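# Set the contactor upright on its back plate

## Task

Rotate the contactor until it rests upright on its back (mounting) plate, then make sure neither hand is left touching that plate or any of its screws; anything already achieved must still hold when the scene ends.

## Robot and tools

Robot: two arms, left_arm and right_arm, each ending in a 16-motor four-finger hand (right_arm a right hand, left_arm its mirror image). The bases sit nearly unrotated at about (+0.010, +0.361, 0) m for left_arm and (+0.028, -0.351, -0.003) m for right_arm in the scene frame. A post stands behind the arms and a camera stand sits between them; neither should be struck.

Frames: the scene frame has its origin at table height midway between the arms, +x out over the table, +y toward left_arm, +z up. Each arm reports its hand point (end_effector_position in m, end_effector_quat_wxyz) in its own base frame, and its pose offsets use that base's axes. Hand point axes: +z runs along straight fingers toward the tips, +y points out of the palm face (palm surface at y = -0.063 m), +x runs across the palm away from the thumb on the right hand and toward the thumb on the left. A mast sticks out at the wrist on the palm side and can hit things.

The 48-number row (used by execute_actions and move): one flat list covering both arms, every value in [-1, 1]. Numbers 1-6: left_arm dx, dy, dz, rx, ry, rz. Numbers 7-22: left hand motor goals. 23: left current_limit. 24: left speed. Numbers 25-48: the same layout for right_arm. The six pose numbers are offsets, not poses: they count from that arm's Hand target as it stood when the action or move began, in its base axes; 1.0 equals 0.6 m for dx/dy/dz or 180 degrees for rotation, and rx, ry, rz form one rotation vector turning about the Hand target's position. Zeros in all six mean no new pose request. Orientation requests are clipped to 40 degrees from the measured orientation each step.

Hand motor numbers are absolute goals, scaled between each hinge's two stops (-1 and +1), in this order: index_mcp, index_abd, index_pip, index_dip, middle_mcp, middle_abd, middle_pip, middle_dip, ring_mcp, ring_abd, ring_pip, ring_dip, thumb_cmc, thumb_axl, thumb_mcp, thumb_ipl. Moving toward -1 curls a finger: straight values are mcp +0.75, abd 0.00, pip +0.58, dip +0.70; thumb_cmc +0.71 (lower swings the thumb in front of the palm), thumb_axl +0.68, thumb_mcp +0.23, thumb_ipl +0.17. A 0 is a real goal, so to leave a hand unchanged send back its hand_goal values plus its current hand_current_limit and hand_speed. current_limit maps -1..+1 to 0..550 mA (floor 11 mA); speed sets motor rate as (speed+1)/2 of 8.5 rad/s. Start values are +0.4 and -0.6 and persist until rewritten.

Tools:
- execute_actions(actions, cameras): actions is a list of actions; each action is a list of 1 to 15 rows, each row a control step of 1/30 s; a short action repeats its final row to fill 15 steps (0.5 s). Every row inside one action is measured from the same start pose. An empty actions list returns camera images.
- move(target, speed, blend, blocking, cameras): target is one 48-number row or a list of up to 15 rows; every row's offsets count from the Hand targets at the move's start, not from the previous row. Straight-line paths, no obstacle avoidance, 10 s cap for the whole list. speed in m/s, 0.002 to 4.3, default 0.25 (turns at twice that in rad/s); one value or one per target. blend in m rounds corners of a list; 0 stops at each. blocking=false returns after about 0.5 s while the move continues.
- wait(seconds): 0 to 3600, sends nothing new.
- stop(): brakes a running move.
- zoom_image(camera, region): camera is cam_high (896x504), cam_left_wrist or cam_right_wrist (616x616); region [x0, y0, x1, y1] in pixels from the top-left, at most 504 each way.
- read_manual(section): licence texts only.
- finished_scene(scene=1): ends the scene irreversibly.

Results: each arm's pose, Hand target (last commanded pose after clipping; the next offsets start from it), joint positions, velocities (possibly 'within noise') and torques. Per hand: hand_goal, hand_measured, hand_current_ma, hand_state per motor (moving, goal, blocked, overload), hand_current_limit, hand_speed. A move adds a 'move:' line: done, off_target, moving, held or fault, plus limits=paced (pose clipped) or limits=held (steps withheld). Warning lines: MOTOR HOT, OVER-TEMPERATURE FAULT, HAND FAULT (later calls in that reply are skipped).

Practical notes: the hand often rests a few cm short or below the command (elbow sag); resend the gap as an offset. To release a push, command back past the hand point. A finger motor at 495 mA or more for 5 s shuts down for 10 s, so avoid squeezing at full current for long. Overheating an arm makes it drop.

Avoid: dropping or releasing a moving part, slamming or pushing hard, hitting the post, stand or heavy objects, letting anything leave the table, and any press or grip between the two hands, which can fail the scene.

Each tool is called after "Emit:" as name([rows], argument=value, ...), one row to a line, values as JSON.

## Session

Emit:
execute_actions(actions=[])

Scene clock: 0.00 s.
left_arm: end_effector_position=(+0.3894, +0.1227, +0.3272) hand_goal=(+0.754, +0.000, +0.576, +0.696, +0.754, +0.000, +0.576, +0.696, +0.754, +0.000, +0.576, +0.696, +0.714, +0.678, +0.226, +0.168) hand_measured=(+0.7535, +0.0007, +0.5770, +0.6958, +0.7535, -0.0008, +0.5770, +0.6958, +0.7523, +0.0007, +0.5770, +0.6958, +0.7142, +0.6777, +0.2262, +0.1681) hand_current_ma=(+16, +9, +2, +13, -1, -12, +6, +5, -4, -11, -18, -5, +13, -12, +10, -10) hand_state=(goal, goal, goal, goal, goal, goal, goal, goal, goal, goal, goal, goal, goal, goal, goal, goal) hand_current_limit=0.40 hand_speed=-0.60 end_effector_quat_wxyz=(+0.560, +0.494, +0.422, +0.514) | right_arm: end_effector_position=(+0.3571, -0.0799, +0.2068) hand_goal=(+0.754, +0.000, +0.576, +0.696, +0.754, +0.000, +0.576, +0.696, +0.754, +0.000, +0.576, +0.696, +0.714, +0.678, +0.226, +0.168) hand_measured=(+0.7535, -0.0008, +0.5770, +0.6971, +0.7535, -0.0008, +0.5770, +0.6958, +0.7523, -0.0008, +0.5770, +0.6958, +0.7142, +0.6777, +0.2262, +0.1681) hand_current_ma=(+10, +0, +8, +10, +2, +7, +2, -5, -2, +2, -9, -21, +7, +2, +4, +7) hand_state=(goal, goal, goal, goal, goal, goal, goal, goal, goal, goal, goal, goal, goal, goal, goal, goal) hand_current_limit=0.40 hand_speed=-0.60 end_effector_quat_wxyz=(+0.283, +0.650, +0.688, +0.151)
Joint positions: left_arm=[0.491 1.241 0.298 1.135 0.604 -0.073] | right_arm=[-0.204 0.681 0.492 -0.729 0.038 -0.274]
Joint velocities: within noise
Joint torques (N m): no reading
Heat: left arm: hottest shoulder 38 °C; right arm: hottest waist 40 °C.
Hand target: left_arm +0.3916, +0.1211, +0.3439; +0.565, +0.491, +0.404, +0.526 | right_arm +0.3630, -0.0834, +0.2290; +0.301, +0.648, +0.681, +0.161

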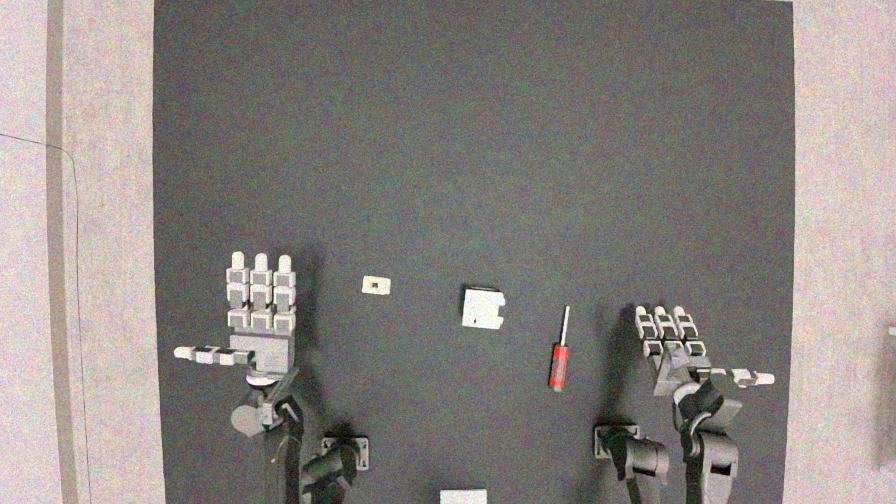

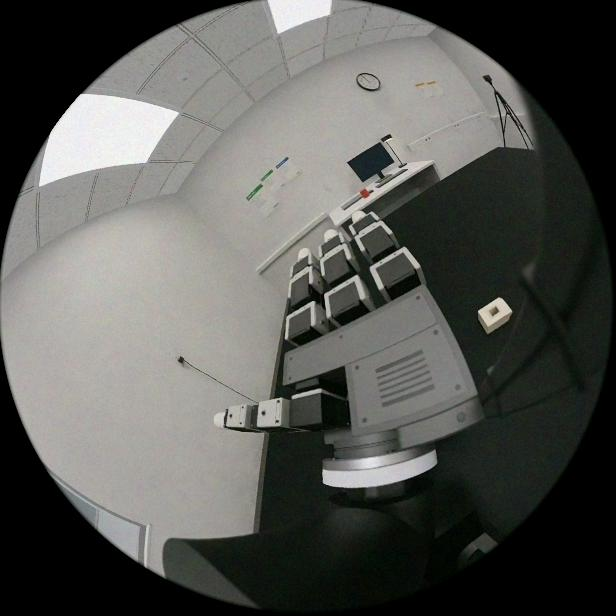

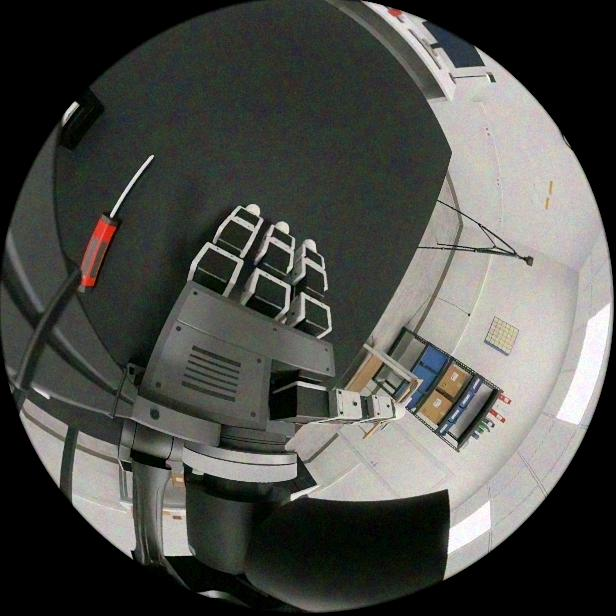

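Emit:
zoom_image(camera="cam_high", region=[340, 250, 600, 400])

Emit:
zoom_image(camera="cam_high", region=[445, 275, 525, 340])

Emit:
zoom_image(camera="cam_right_wrist", region=[30, 60, 180, 300])

Emit:
zoom_image(camera="cam_left_wrist", region=[440, 260, 560, 380])

Scaled by 1.938 from the camera's image (finer frame: 1280x720).

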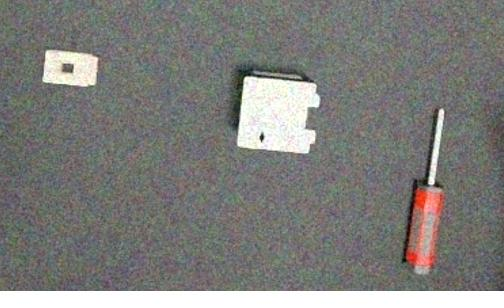

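Scaled by 6.300 from the camera's image (finer frame: 1280x720).

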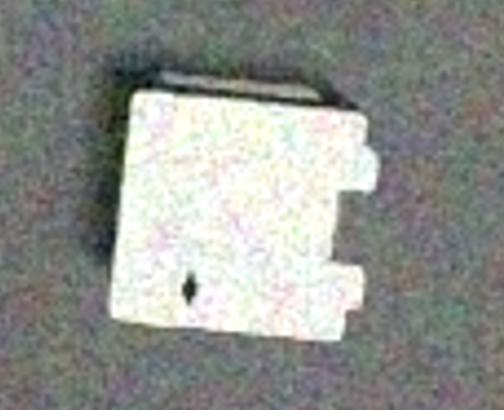

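Scaled by 2.100 from the camera's image (finer frame: 880x880).

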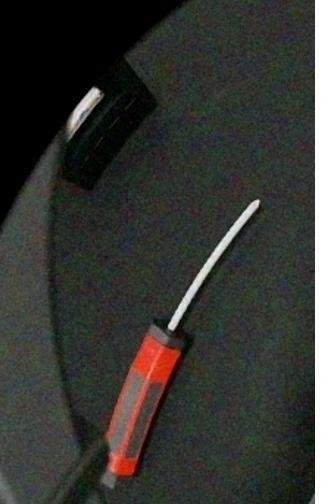

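Scaled by 4.200 from the camera's image (finer frame: 880x880).

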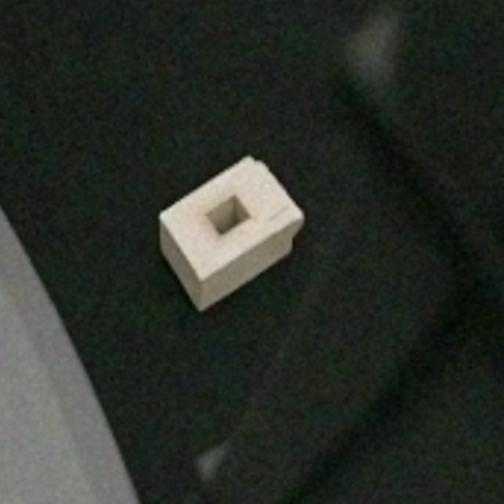

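Emit:
move(target=[0,0,0,0,0,0,0.754,0,0.576,0.696,0.754,0,0.576,0.696,0.754,0,0.576,0.696,0.714,0.678,0.226,0.168,0.4,-0.6,0,0.3,0.1,0,0,0,0.754,0,0.576,0.696,0.754,0,0.576,0.696,0.754,0,0.576,0.696,0.714,0.678,0.226,0.168,0.4,-0.6], cameras=["all"])

Scene clock: 4.00 s.
left_arm: end_effector_position=(+0.3894, +0.1227, +0.3272) hand_goal=(+0.754, +0.000, +0.576, +0.696, +0.754, +0.000, +0.576, +0.696, +0.754, +0.000, +0.576, +0.696, +0.714, +0.678, +0.226, +0.168) hand_measured=(+0.7691, -0.0008, +0.5770, +0.6958, +0.7691, -0.0008, +0.5770, +0.6958, +0.7703, +0.0007, +0.5770, +0.6958, +0.7293, +0.6767, +0.2262, +0.1672) hand_current_ma=(+8, -3, +7, -10, -3, -10, +17, +9, -9, -14, -6, +25, +3, +1, -15, -9) hand_state=(goal, goal, goal, goal, goal, goal, goal, goal, goal, goal, goal, goal, goal, goal, goal, goal) hand_current_limit=0.40 hand_speed=-0.60 end_effector_quat_wxyz=(+0.560, +0.494, +0.422, +0.514) | right_arm: end_effector_position=(+0.3550, +0.0910, +0.2607) hand_goal=(+0.754, +0.000, +0.576, +0.696, +0.754, +0.000, +0.576, +0.696, +0.754, +0.000, +0.576, +0.696, +0.714, +0.678, +0.226, +0.168) hand_measured=(+0.7571, +0.0007, +0.5757, +0.6958, +0.7571, +0.0007, +0.5770, +0.6958, +0.7583, +0.0007, +0.5757, +0.6971, +0.7205, +0.6767, +0.2222, +0.1681) hand_current_ma=(+15, +12, +8, -2, +3, +9, -9, -2, -4, -8, -15, -8, +10, +3, +5, +2) hand_state=(goal, goal, goal, goal, goal, goal, goal, goal, goal, goal, goal, goal, goal, goal, goal, goal) hand_current_limit=0.40 hand_speed=-0.60 end_effector_quat_wxyz=(+0.295, +0.644, +0.691, +0.142)
Joint positions: left_arm=[0.491 1.241 0.298 1.135 0.604 -0.073] | right_arm=[0.632 0.832 0.71 -1.011 0.521 0.442]
Joint torques (N m): left_arm=[-1.08 -4.95 10.09 1.8 -0.09 0.05] | right_arm=[0.73 -2.55 14.27 0.98 1.03 0.03]
Heat: left arm: hottest shoulder 38 °C; right arm: hottest waist 40 °C.
Hand target: left_arm +0.3916, +0.1211, +0.3439; +0.565, +0.491, +0.404, +0.526 | right_arm +0.3630, +0.0966, +0.2890; +0.301, +0.648, +0.681, +0.161
Off the commanded pose: left_arm 0.017 m, 2 deg | right_arm 0.030 m, 3 deg.
move: off_target (right_arm)

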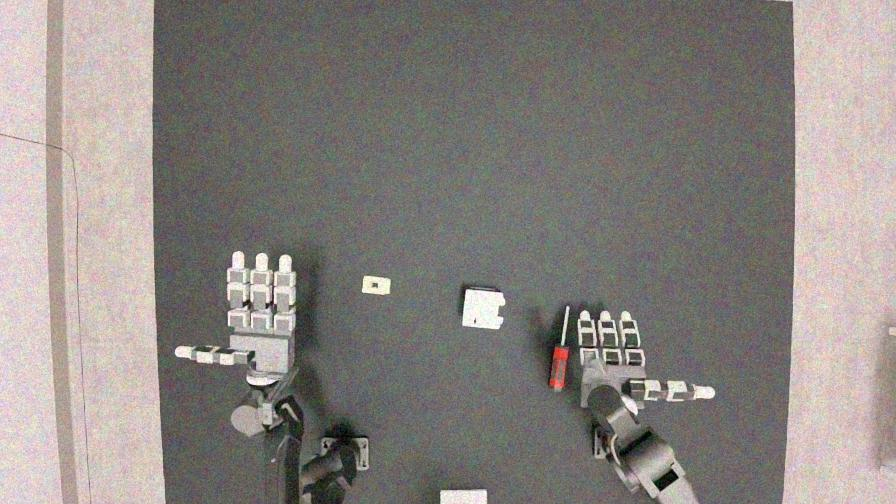

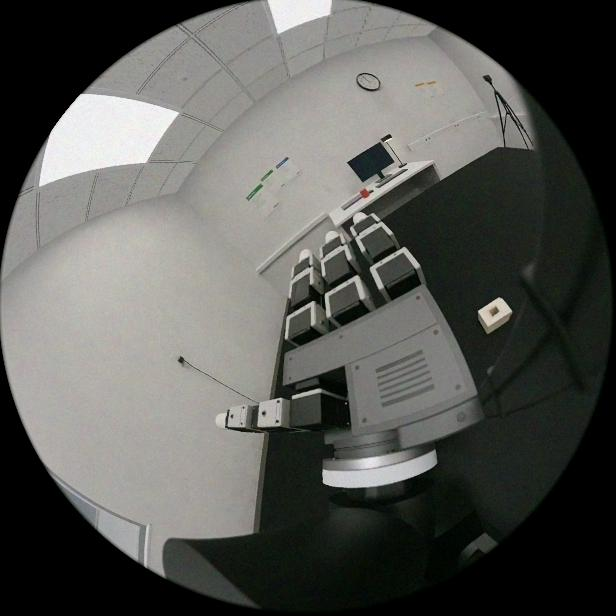

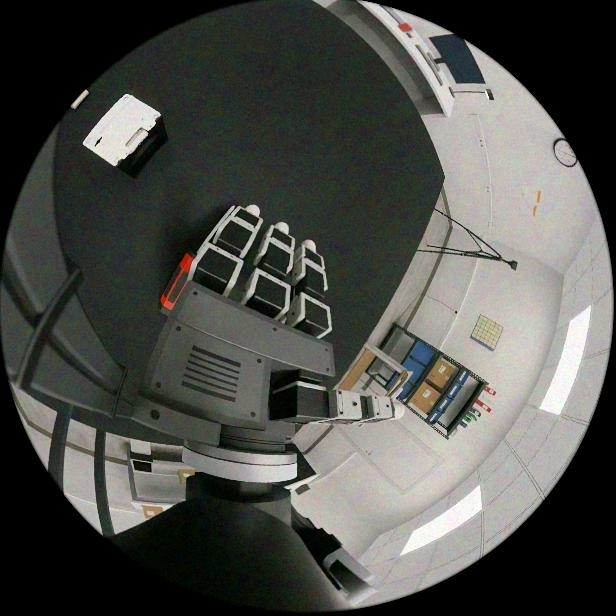

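Emit:
zoom_image(camera="cam_right_wrist", region=[60, 70, 190, 200])

Emit:
zoom_image(camera="cam_high", region=[454, 278, 514, 338])

Scaled by 3.877 from the camera's image (finer frame: 880x880).

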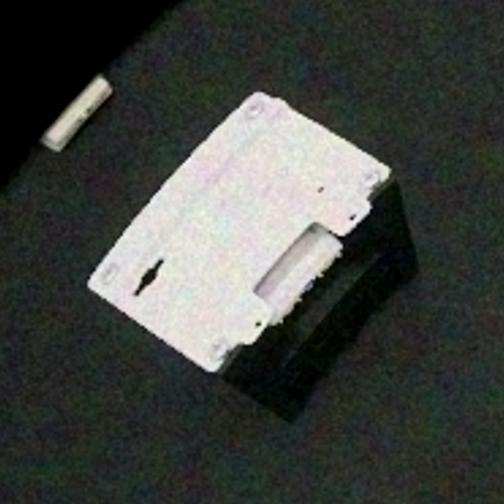

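Scaled by 8.400 from the camera's image (finer frame: 1280x720).

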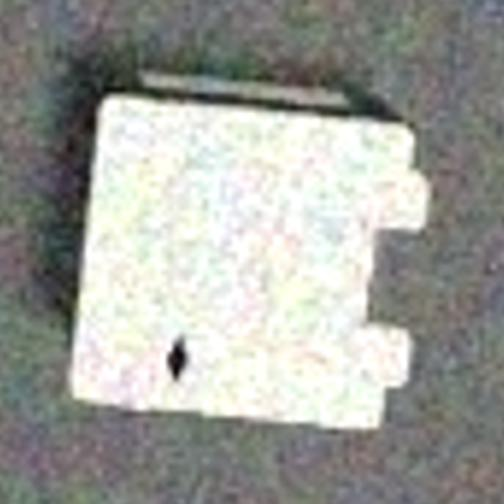

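Emit:
move(target=[0.014,-0.285,0,-0.334,0.460,-0.392,0.754,0,0.576,0.696,0.754,0,0.576,0.696,0.754,0,0.576,0.696,0.714,0.678,0.226,0.168,0.4,-0.6,0,0,0,0,0,0,0.754,0,0.576,0.696,0.754,0,0.576,0.696,0.754,0,0.576,0.696,0.714,0.678,0.226,0.168,0.4,-0.6], cameras=["all"])

Scene clock: 17.40 s.
left_arm: end_effector_position=(+0.3908, -0.0513, +0.3176) hand_goal=(+0.754, +0.000, +0.576, +0.696, +0.754, +0.000, +0.576, +0.696, +0.754, +0.000, +0.576, +0.696, +0.714, +0.678, +0.226, +0.168) hand_measured=(+0.7559, +0.0036, +0.5770, +0.6958, +0.7571, +0.0036, +0.5770, +0.6958, +0.7547, +0.0036, +0.5757, +0.6958, +0.7180, +0.6767, +0.2232, +0.1653) hand_current_ma=(-6, +2, +8, +4, +4, -2, +4, +5, +10, -12, -11, +3, -14, -7, -2, +0) hand_state=(goal, goal, goal, goal, goal, goal, goal, goal, goal, goal, goal, goal, goal, goal, goal, goal) hand_current_limit=0.40 hand_speed=-0.60 end_effector_quat_wxyz=(+0.538, +0.436, +0.597, -0.404) | right_arm: end_effector_position=(+0.3550, +0.0909, +0.2607) hand_goal=(+0.754, +0.000, +0.576, +0.696, +0.754, +0.000, +0.576, +0.696, +0.754, +0.000, +0.576, +0.696, +0.714, +0.678, +0.226, +0.168) hand_measured=(+0.7583, +0.0007, +0.5757, +0.6958, +0.7571, -0.0008, +0.5770, +0.6958, +0.7583, +0.0007, +0.5770, +0.6958, +0.7205, +0.6777, +0.2222, +0.1672) hand_current_ma=(+14, +13, -1, +17, +13, -15, +0, -2, -22, -12, -8, +1, +12, -2, +4, +12) hand_state=(goal, goal, goal, goal, goal, goal, goal, goal, goal, goal, goal, goal, goal, goal, goal, goal) hand_current_limit=0.40 hand_speed=-0.60 end_effector_quat_wxyz=(+0.295, +0.644, +0.691, +0.142)
Joint positions: left_arm=[0.325 1.128 0.934 -1.672 1.473 0.283] | right_arm=[0.632 0.832 0.71 -1.011 0.521 0.442]
Joint torques (N m): left_arm=[-2.32 -4.6 14.94 -0.9 1.61 -0.14] | right_arm=[0.73 -2.43 14.26 0.96 1.04 0.04]
Heat: left arm: hottest elbow 39 °C; right arm: hottest waist 40 °C.
Hand target: left_arm +0.4000, -0.0499, +0.3439; +0.500, +0.501, +0.500, -0.500 | right_arm +0.3630, +0.0966, +0.2890; +0.301, +0.648, +0.681, +0.161
Off the commanded pose: left_arm 0.028 m, 18 deg | right_arm 0.030 m, 3 deg.
joint sent to its limit (left arm) — joint 4 (wrist pitch), lower limit. The joint targets are off in position and orientation.
move: off_target (left_arm)

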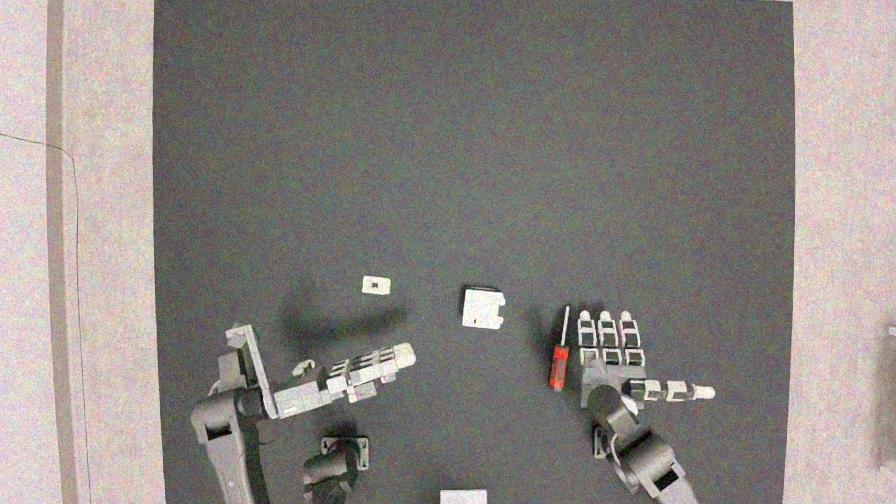

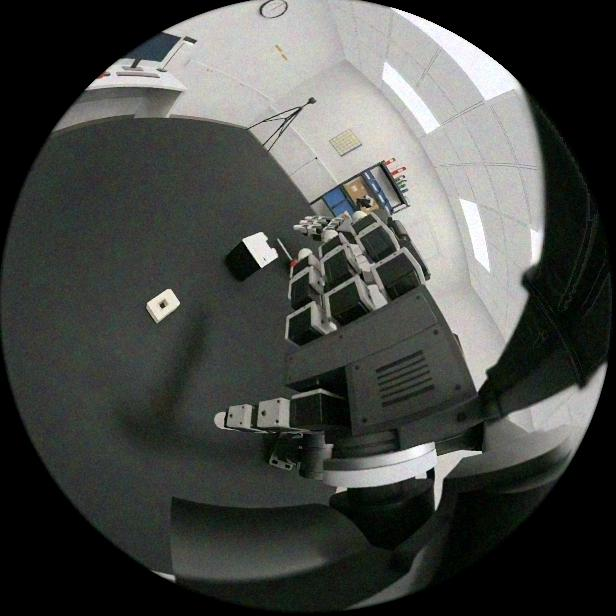

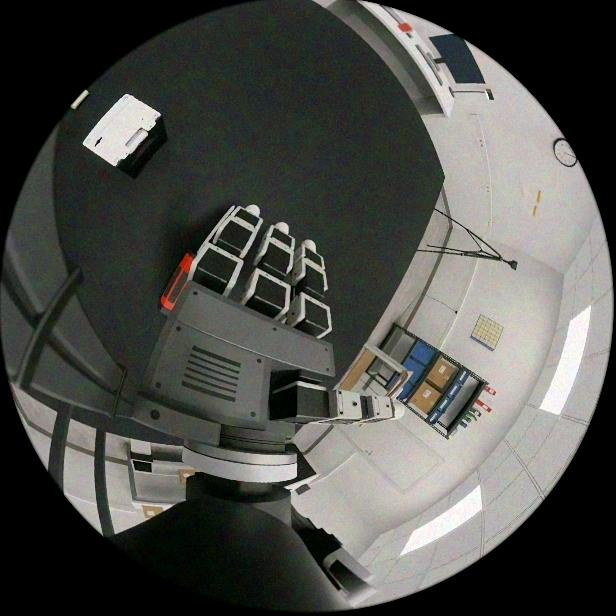

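Emit:
zoom_image(camera="cam_left_wrist", region=[200, 210, 320, 300])

Scaled by 4.200 from the camera's image (finer frame: 880x880).

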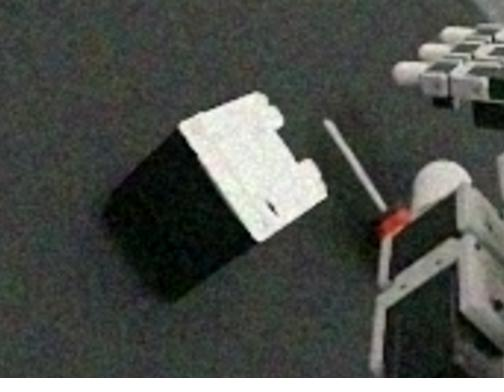

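Emit:
move(target=[0.083,-0.2,-0.1,0,0,0,0.754,0,0.576,0.696,0.754,0,0.576,0.696,0.754,0,0.576,0.696,0.714,0.678,0.226,0.168,0.4,-0.6,0,0,0,0,0,0,0.754,0,0.576,0.696,0.754,0,0.576,0.696,0.754,0,0.576,0.696,0.714,0.678,0.226,0.168,0.4,-0.6], cameras=["all"])

Scene clock: 20.10 s.
left_arm: end_effector_position=(+0.4343, -0.1642, +0.2566) hand_goal=(+0.754, +0.000, +0.576, +0.696, +0.754, +0.000, +0.576, +0.696, +0.754, +0.000, +0.576, +0.696, +0.714, +0.678, +0.226, +0.168) hand_measured=(+0.7559, +0.0036, +0.5731, +0.6958, +0.7571, +0.0036, +0.5744, +0.6958, +0.7547, +0.0036, +0.5718, +0.6945, +0.7167, +0.6777, +0.2232, +0.1653) hand_current_ma=(+13, -2, +2, +5, +14, -14, +0, -1, -11, -9, -8, +6, +8, +23, -17, -21) hand_state=(goal, goal, goal, goal, goal, goal, goal, goal, goal, goal, goal, goal, goal, goal, goal, goal) hand_current_limit=0.40 hand_speed=-0.60 end_effector_quat_wxyz=(+0.480, +0.476, +0.529, -0.514) | right_arm: end_effector_position=(+0.3550, +0.0909, +0.2607) hand_goal=(+0.754, +0.000, +0.576, +0.696, +0.754, +0.000, +0.576, +0.696, +0.754, +0.000, +0.576, +0.696, +0.714, +0.678, +0.226, +0.168) hand_measured=(+0.7583, -0.0008, +0.5770, +0.6958, +0.7583, +0.0007, +0.5757, +0.6958, +0.7583, +0.0007, +0.5757, +0.6958, +0.7205, +0.6777, +0.2232, +0.1672) hand_current_ma=(+9, +21, +12, +15, -4, -2, -8, +3, +2, -10, -2, +7, +5, +4, +3, +8) hand_state=(goal, goal, goal, goal, goal, goal, goal, goal, goal, goal, goal, goal, goal, goal, goal, goal) hand_current_limit=0.40 hand_speed=-0.60 end_effector_quat_wxyz=(+0.295, +0.644, +0.691, +0.142)
Joint positions: left_arm=[0.023 1.415 0.986 -1.545 1.558 0.315] | right_arm=[0.632 0.832 0.71 -1.011 0.521 0.442]
Joint torques (N m): left_arm=[-0.85 -7.36 13.48 0.02 1.61 0.18] | right_arm=[0.73 -2.55 14.31 0.96 1.04 0.04]
Heat: left arm: hottest elbow 40 °C; right arm: hottest waist 40 °C.
Hand target: left_arm +0.4498, -0.1699, +0.2839; +0.500, +0.501, +0.500, -0.500 | right_arm +0.3630, +0.0966, +0.2890; +0.301, +0.648, +0.681, +0.161
Off the commanded pose: left_arm 0.032 m, 5 deg | right_arm 0.030 m, 3 deg.
move: off_target (left_arm)

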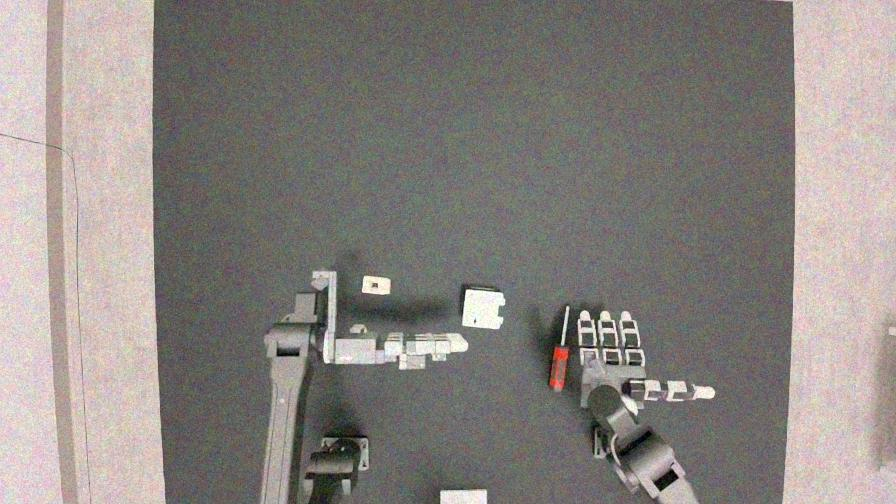

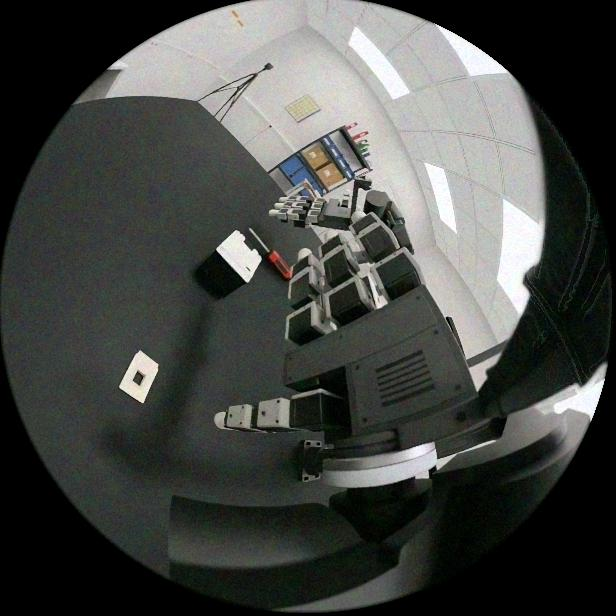

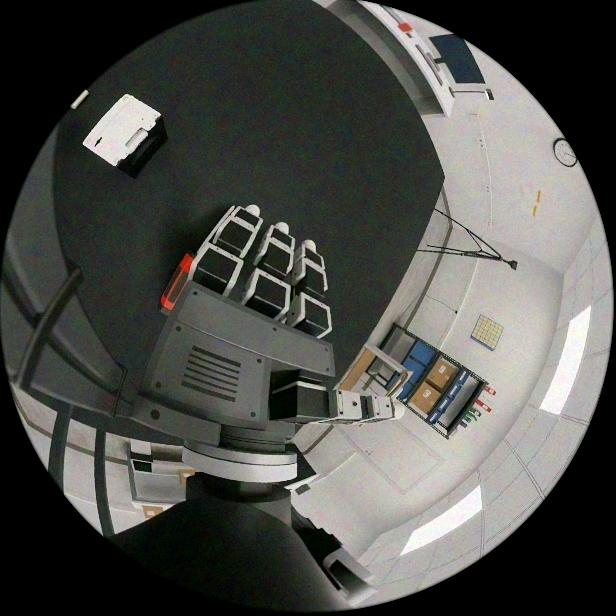

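Emit:
zoom_image(camera="cam_left_wrist", region=[185, 215, 295, 310])

Scaled by 4.582 from the camera's image (finer frame: 880x880).

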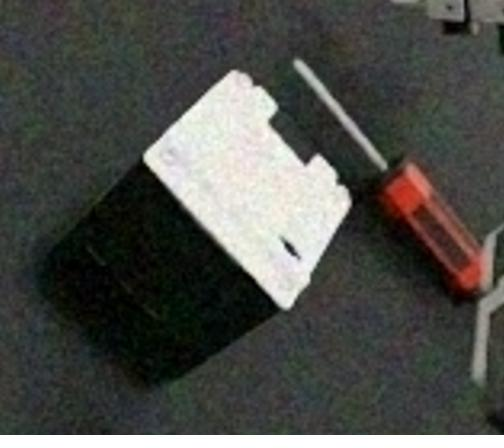

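Emit:
move([
  [0,0,0,0.1264,0.4883,-0.1264,0.548,0,-0.08,0.406,0.548,0,-0.08,0.406,0.754,0,0.576,0.696,-0.571,0.678,0.449,-0.049,0.4,-0.6,0,-0.2,0,0,0,0,0.754,0,0.576,0.696,0.754,0,0.576,0.696,0.754,0,0.576,0.696,0.714,0.678,0.226,0.168,0.4,-0.6],
  [-0.178,-0.402,0,0.1264,0.4883,-0.1264,0.548,0,-0.08,0.406,0.548,0,-0.08,0.406,0.754,0,0.576,0.696,-0.571,0.678,0.449,-0.049,0.4,-0.6,0,-0.2,0,0,0,0,0.754,0,0.576,0.696,0.754,0,0.576,0.696,0.754,0,0.576,0.696,0.714,0.678,0.226,0.168,0.4,-0.6],
], cameras=["all"])

Scene clock: 31.97 s.
left_arm: end_effector_position=(+0.3332, -0.4025, +0.2614) hand_goal=(+0.548, +0.000, -0.080, +0.406, +0.548, +0.000, -0.080, +0.406, +0.754, +0.000, +0.576, +0.696, -0.570, +0.678, +0.450, -0.048) hand_measured=(+0.5352, +0.0007, -0.0826, +0.4066, +0.5352, +0.0021, -0.0826, +0.4066, +0.7378, +0.0007, +0.5718, +0.6920, -0.5655, +0.6767, +0.4449, -0.0491) hand_current_ma=(-2, -3, +22, -17, -5, -15, +13, +10, +1, -25, -13, +9, -1, +1, +1, +4) hand_state=(goal, goal, goal, goal, goal, goal, goal, goal, goal, goal, goal, goal, goal, goal, goal, goal) hand_current_limit=0.40 hand_speed=-0.60 end_effector_quat_wxyz=(-0.203, +0.172, +0.684, -0.679) | right_arm: end_effector_position=(+0.3619, -0.0249, +0.2773) hand_goal=(+0.754, +0.000, +0.576, +0.696, +0.754, +0.000, +0.576, +0.696, +0.754, +0.000, +0.576, +0.696, +0.714, +0.678, +0.226, +0.168) hand_measured=(+0.7583, -0.0008, +0.5770, +0.6958, +0.7583, +0.0007, +0.5770, +0.6958, +0.7571, -0.0008, +0.5770, +0.6958, +0.7205, +0.6777, +0.2222, +0.1672) hand_current_ma=(+12, +26, +4, +9, +10, +7, -3, +11, +3, -13, -4, +10, +3, +7, +14, +1) hand_state=(goal, goal, goal, goal, goal, goal, goal, goal, goal, goal, goal, goal, goal, goal, goal, goal) hand_current_limit=0.40 hand_speed=-0.60 end_effector_quat_wxyz=(+0.288, +0.655, +0.684, +0.145)
Joint positions: left_arm=[-0.539 1.765 1.572 -1.618 1.576 -1.376] | right_arm=[0.106 0.674 0.678 -0.958 0.242 -0.015]
Joint torques (N m): left_arm=[-1.03 -13.33 14.83 -0.46 1.64 -0.13] | right_arm=[-0.5 -3.02 9.48 2.81 0.06 -0.2]
Heat: left arm: hottest elbow 42 °C; right arm: hottest waist 40 °C.
Hand target: left_arm +0.3430, -0.4111, +0.2839; -0.177, +0.178, +0.684, -0.685 | right_arm +0.3630, -0.0234, +0.2890; +0.301, +0.648, +0.681, +0.161
Off the commanded pose: left_arm 0.026 m, 3 deg | right_arm 0.012 m, 2 deg.
move: off_target (left_arm, right_arm)

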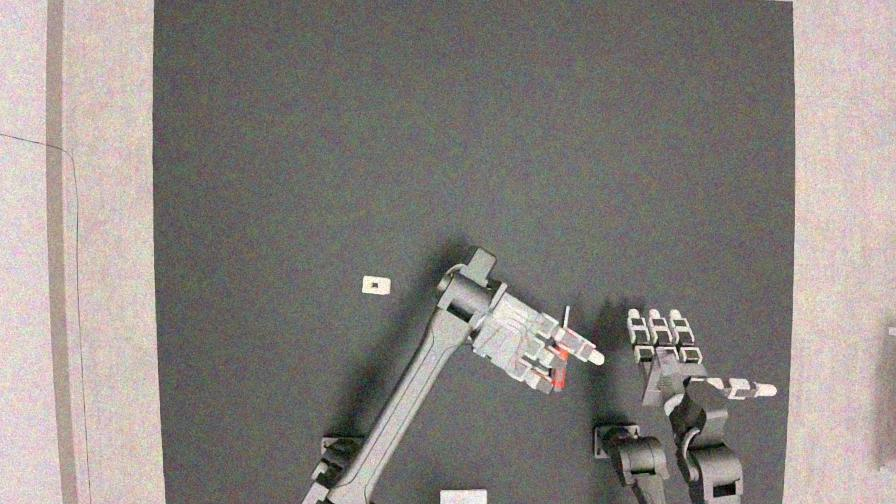

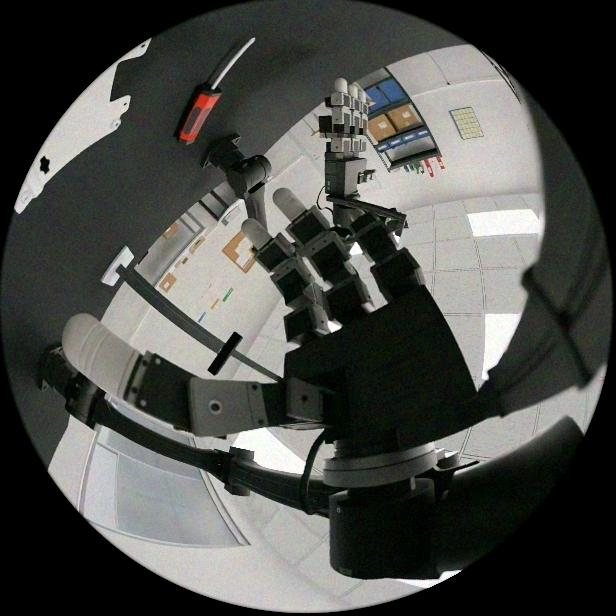

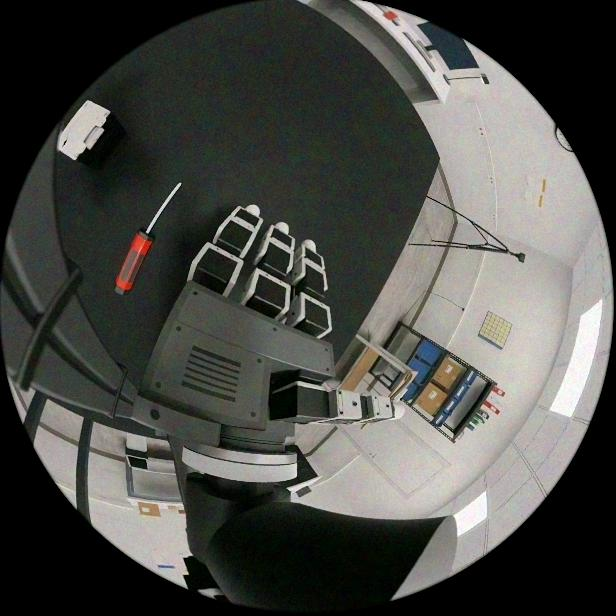

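Emit:
move(target=[0.067,0.015,-0.15,0,0,0,0.548,0,-0.08,0.406,0.548,0,-0.08,0.406,0.754,0,0.576,0.696,-0.571,0.678,0.449,-0.049,0.4,-0.6,0,0,0,0,0,0,0.754,0,0.576,0.696,0.754,0,0.576,0.696,0.754,0,0.576,0.696,0.714,0.678,0.226,0.168,0.4,-0.6], cameras=["all"])

Scene clock: 34.47 s.
left_arm: end_effector_position=(+0.3796, -0.4002, +0.1868) hand_goal=(+0.548, +0.000, -0.080, +0.406, +0.548, +0.000, -0.080, +0.406, +0.754, +0.000, +0.576, +0.696, -0.570, +0.678, +0.450, -0.048) hand_measured=(+0.5340, +0.0007, -0.0838, +0.4066, +0.5340, +0.0021, -0.0813, +0.4066, +0.7354, +0.0007, +0.5718, +0.6920, -0.5667, +0.6777, +0.4449, -0.0491) hand_current_ma=(+7, -1, +18, -6, -1, -22, +1, +4, -17, -2, +2, +28, -7, -3, -5, +9) hand_state=(goal, goal, goal, goal, goal, goal, goal, goal, goal, goal, goal, goal, goal, goal, goal, goal) hand_current_limit=0.40 hand_speed=-0.60 end_effector_quat_wxyz=(-0.188, +0.156, +0.690, -0.681) | right_arm: end_effector_position=(+0.3619, -0.0249, +0.2773) hand_goal=(+0.754, +0.000, +0.576, +0.696, +0.754, +0.000, +0.576, +0.696, +0.754, +0.000, +0.576, +0.696, +0.714, +0.678, +0.226, +0.168) hand_measured=(+0.7583, -0.0008, +0.5770, +0.6971, +0.7583, +0.0007, +0.5782, +0.6958, +0.7583, -0.0008, +0.5770, +0.6958, +0.7205, +0.6767, +0.2232, +0.1672) hand_current_ma=(+14, +0, +18, +11, +0, +0, +5, +10, +0, -12, -8, -12, +6, +6, +9, +7) hand_state=(goal, goal, goal, goal, goal, goal, goal, goal, goal, goal, goal, goal, goal, goal, goal, goal) hand_current_limit=0.40 hand_speed=-0.60 end_effector_quat_wxyz=(+0.288, +0.655, +0.684, +0.145)
Joint positions: left_arm=[-0.491 1.904 1.572 -1.524 1.57 -1.334] | right_arm=[0.106 0.674 0.678 -0.958 0.242 -0.015]
Joint torques (N m): left_arm=[-0.62 -14.92 9.4 0.09 1.06 0.13] | right_arm=[-0.5 -2.84 9.51 2.8 0.06 -0.21]
Heat: left arm: hottest elbow 42 °C; right arm: hottest waist 40 °C.
Hand target: left_arm +0.3832, -0.4021, +0.1938; -0.177, +0.178, +0.684, -0.685 | right_arm +0.3630, -0.0234, +0.2890; +0.301, +0.648, +0.681, +0.161
Off the commanded pose: left_arm 0.008 m, 3 deg | right_arm 0.012 m, 2 deg.
move: off_target (left_arm)

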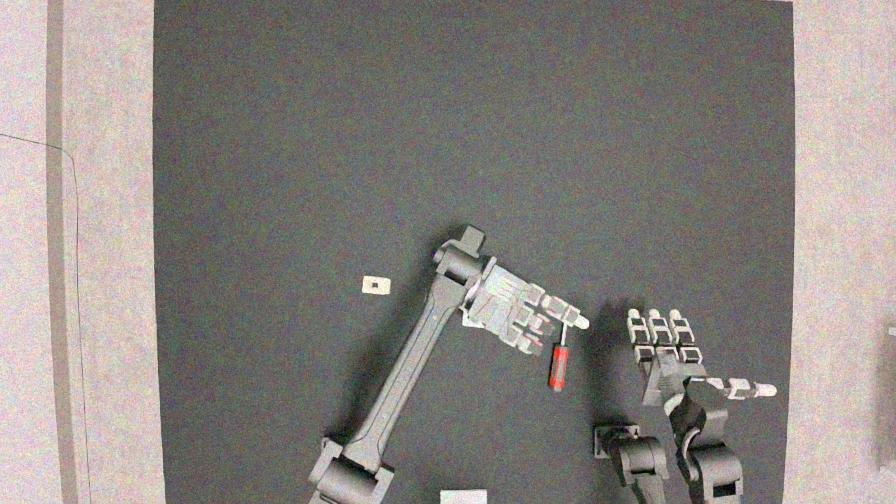

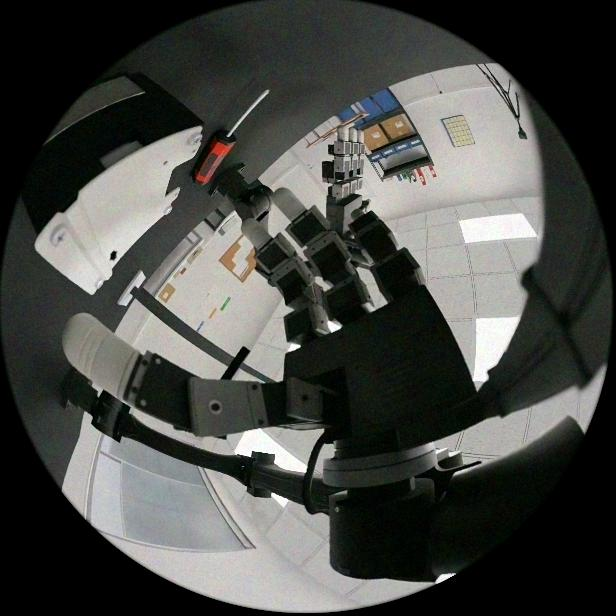

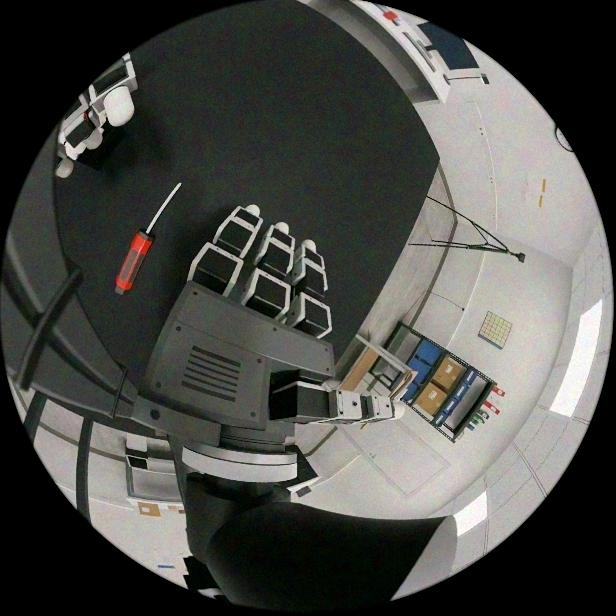

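Emit:
zoom_image(camera="cam_left_wrist", region=[10, 50, 250, 400])

Emit:
zoom_image(camera="cam_right_wrist", region=[50, 40, 190, 200])

Scaled by 1.440 from the camera's image (finer frame: 880x880).

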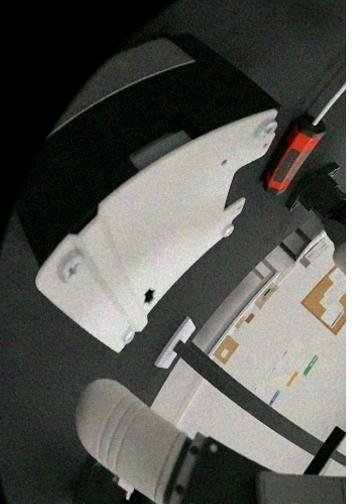

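Scaled by 3.150 from the camera's image (finer frame: 880x880).

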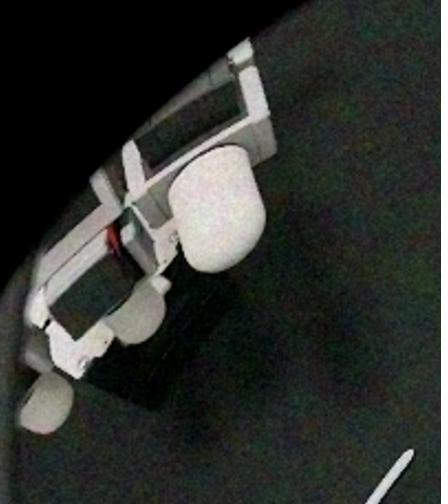

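Emit:
move([
  [0.005,0.033,0,0,0,0,0.548,0,-0.08,0.406,0.548,0,-0.08,0.406,0.754,0,0.576,0.696,-0.571,0.678,0.449,-0.049,0.4,-0.6,0,0,0,0,0,0,0.754,0,0.576,0.696,0.754,0,0.576,0.696,0.754,0,0.576,0.696,0.714,0.678,0.226,0.168,0.4,-0.6],
  [0.005,0.033,-0.115,0,0,0,0.548,0,-0.08,0.406,0.548,0,-0.08,0.406,0.754,0,0.576,0.696,-0.571,0.678,0.449,-0.049,0.4,-0.6,0,0,0,0,0,0,0.754,0,0.576,0.696,0.754,0,0.576,0.696,0.754,0,0.576,0.696,0.714,0.678,0.226,0.168,0.4,-0.6],
], speed=0.12, cameras=["all"])

Scene clock: 39.30 s.
left_arm: end_effector_position=(+0.3823, -0.3830, +0.1193) hand_goal=(+0.548, +0.000, -0.080, +0.406, +0.548, +0.000, -0.080, +0.406, +0.754, +0.000, +0.576, +0.696, -0.570, +0.678, +0.450, -0.048) hand_measured=(+0.5340, +0.0007, -0.0838, +0.4066, +0.5328, +0.0021, -0.0826, +0.4066, +0.7354, +0.0007, +0.5718, +0.6920, -0.5667, +0.6788, +0.4449, -0.0491) hand_current_ma=(-9, -5, +7, +0, +4, +0, +13, +8, -30, -12, -12, +4, +10, +12, +8, -4) hand_state=(goal, goal, goal, goal, goal, goal, goal, goal, goal, goal, goal, goal, goal, goal, goal, goal) hand_current_limit=0.40 hand_speed=-0.60 end_effector_quat_wxyz=(-0.169, +0.160, +0.695, -0.680) | right_arm: end_effector_position=(+0.3619, -0.0249, +0.2773) hand_goal=(+0.754, +0.000, +0.576, +0.696, +0.754, +0.000, +0.576, +0.696, +0.754, +0.000, +0.576, +0.696, +0.714, +0.678, +0.226, +0.168) hand_measured=(+0.7583, -0.0008, +0.5757, +0.6971, +0.7583, +0.0007, +0.5757, +0.6958, +0.7583, -0.0008, +0.5770, +0.6958, +0.7205, +0.6767, +0.2222, +0.1681) hand_current_ma=(+10, +15, -1, +1, +1, -2, -10, -1, -2, -10, +0, -14, +1, +5, -12, +4) hand_state=(goal, goal, goal, goal, goal, goal, goal, goal, goal, goal, goal, goal, goal, goal, goal, goal) hand_current_limit=0.40 hand_speed=-0.60 end_effector_quat_wxyz=(+0.288, +0.655, +0.684, +0.145)
Joint positions: left_arm=[-0.462 1.967 1.479 -1.494 1.552 -1.177] | right_arm=[0.106 0.674 0.678 -0.958 0.242 -0.015]
Joint torques (N m): left_arm=[-0.15 -15.03 9.05 -1.01 0.97 0.12] | right_arm=[-0.56 -2.84 9.5 2.82 0.06 -0.2]
Heat: left arm: hottest elbow 42 °C; right arm: hottest waist 40 °C.
Hand target: left_arm +0.3862, -0.3823, +0.1249; -0.177, +0.178, +0.684, -0.685 | right_arm +0.3630, -0.0234, +0.2890; +0.301, +0.648, +0.681, +0.161
Off the commanded pose: left_arm 0.007 m, 3 deg | right_arm 0.012 m, 2 deg.
move: off_target (left_arm)

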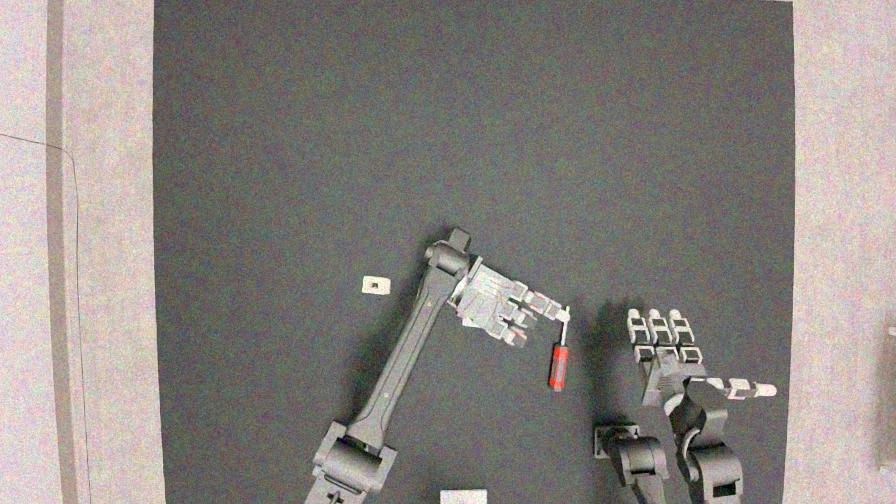

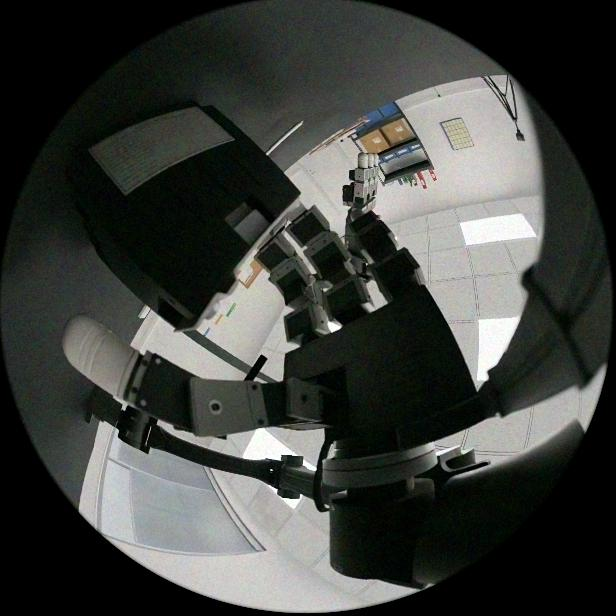

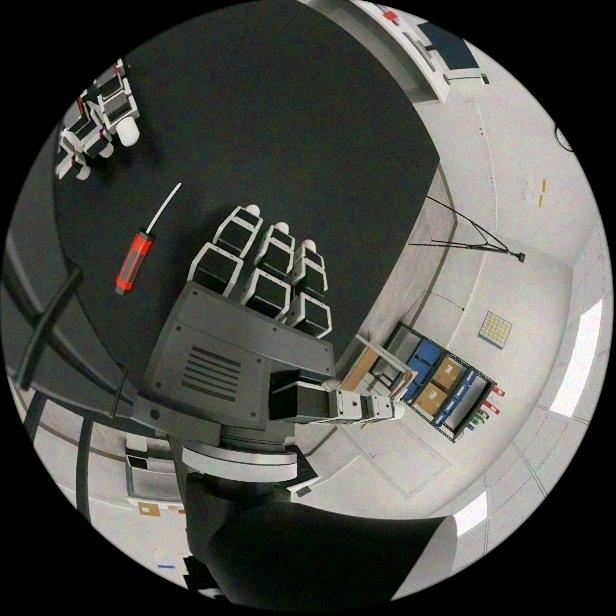

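Emit:
zoom_image(camera="cam_left_wrist", region=[50, 80, 350, 400])

Emit:
zoom_image(camera="cam_right_wrist", region=[50, 40, 190, 200])

Emit:
zoom_image(camera="cam_high", region=[420, 220, 600, 380])

Scaled by 1.575 from the camera's image (finer frame: 880x880).

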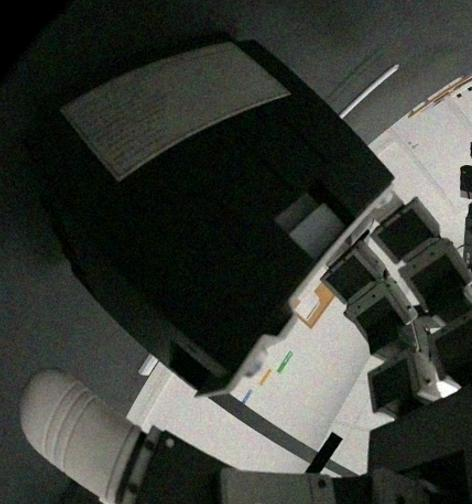

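Scaled by 3.150 from the camera's image (finer frame: 880x880).

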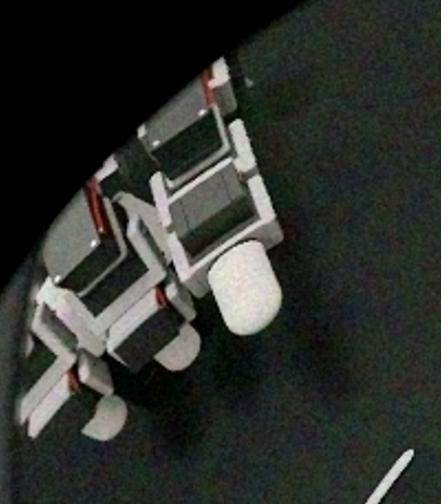

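Scaled by 2.800 from the camera's image (finer frame: 1280x720).

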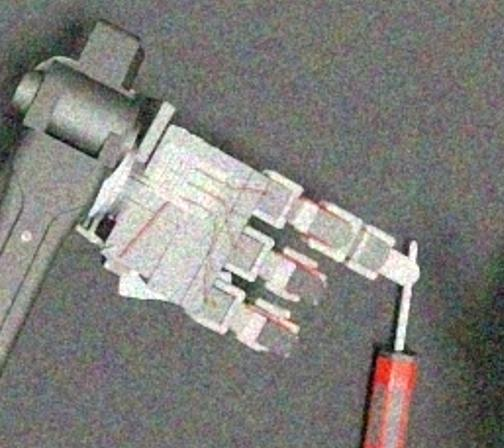

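Emit:
zoom_image(camera="cam_high", region=[450, 260, 580, 360])

Scaled by 3.877 from the camera's image (finer frame: 1280x720).

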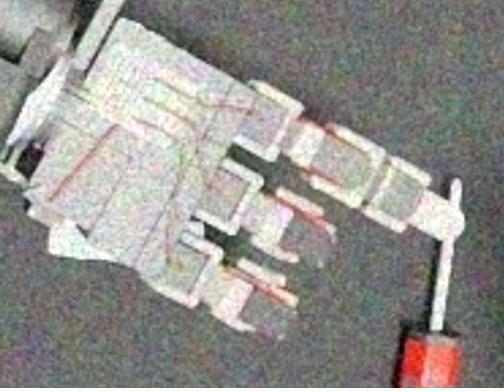

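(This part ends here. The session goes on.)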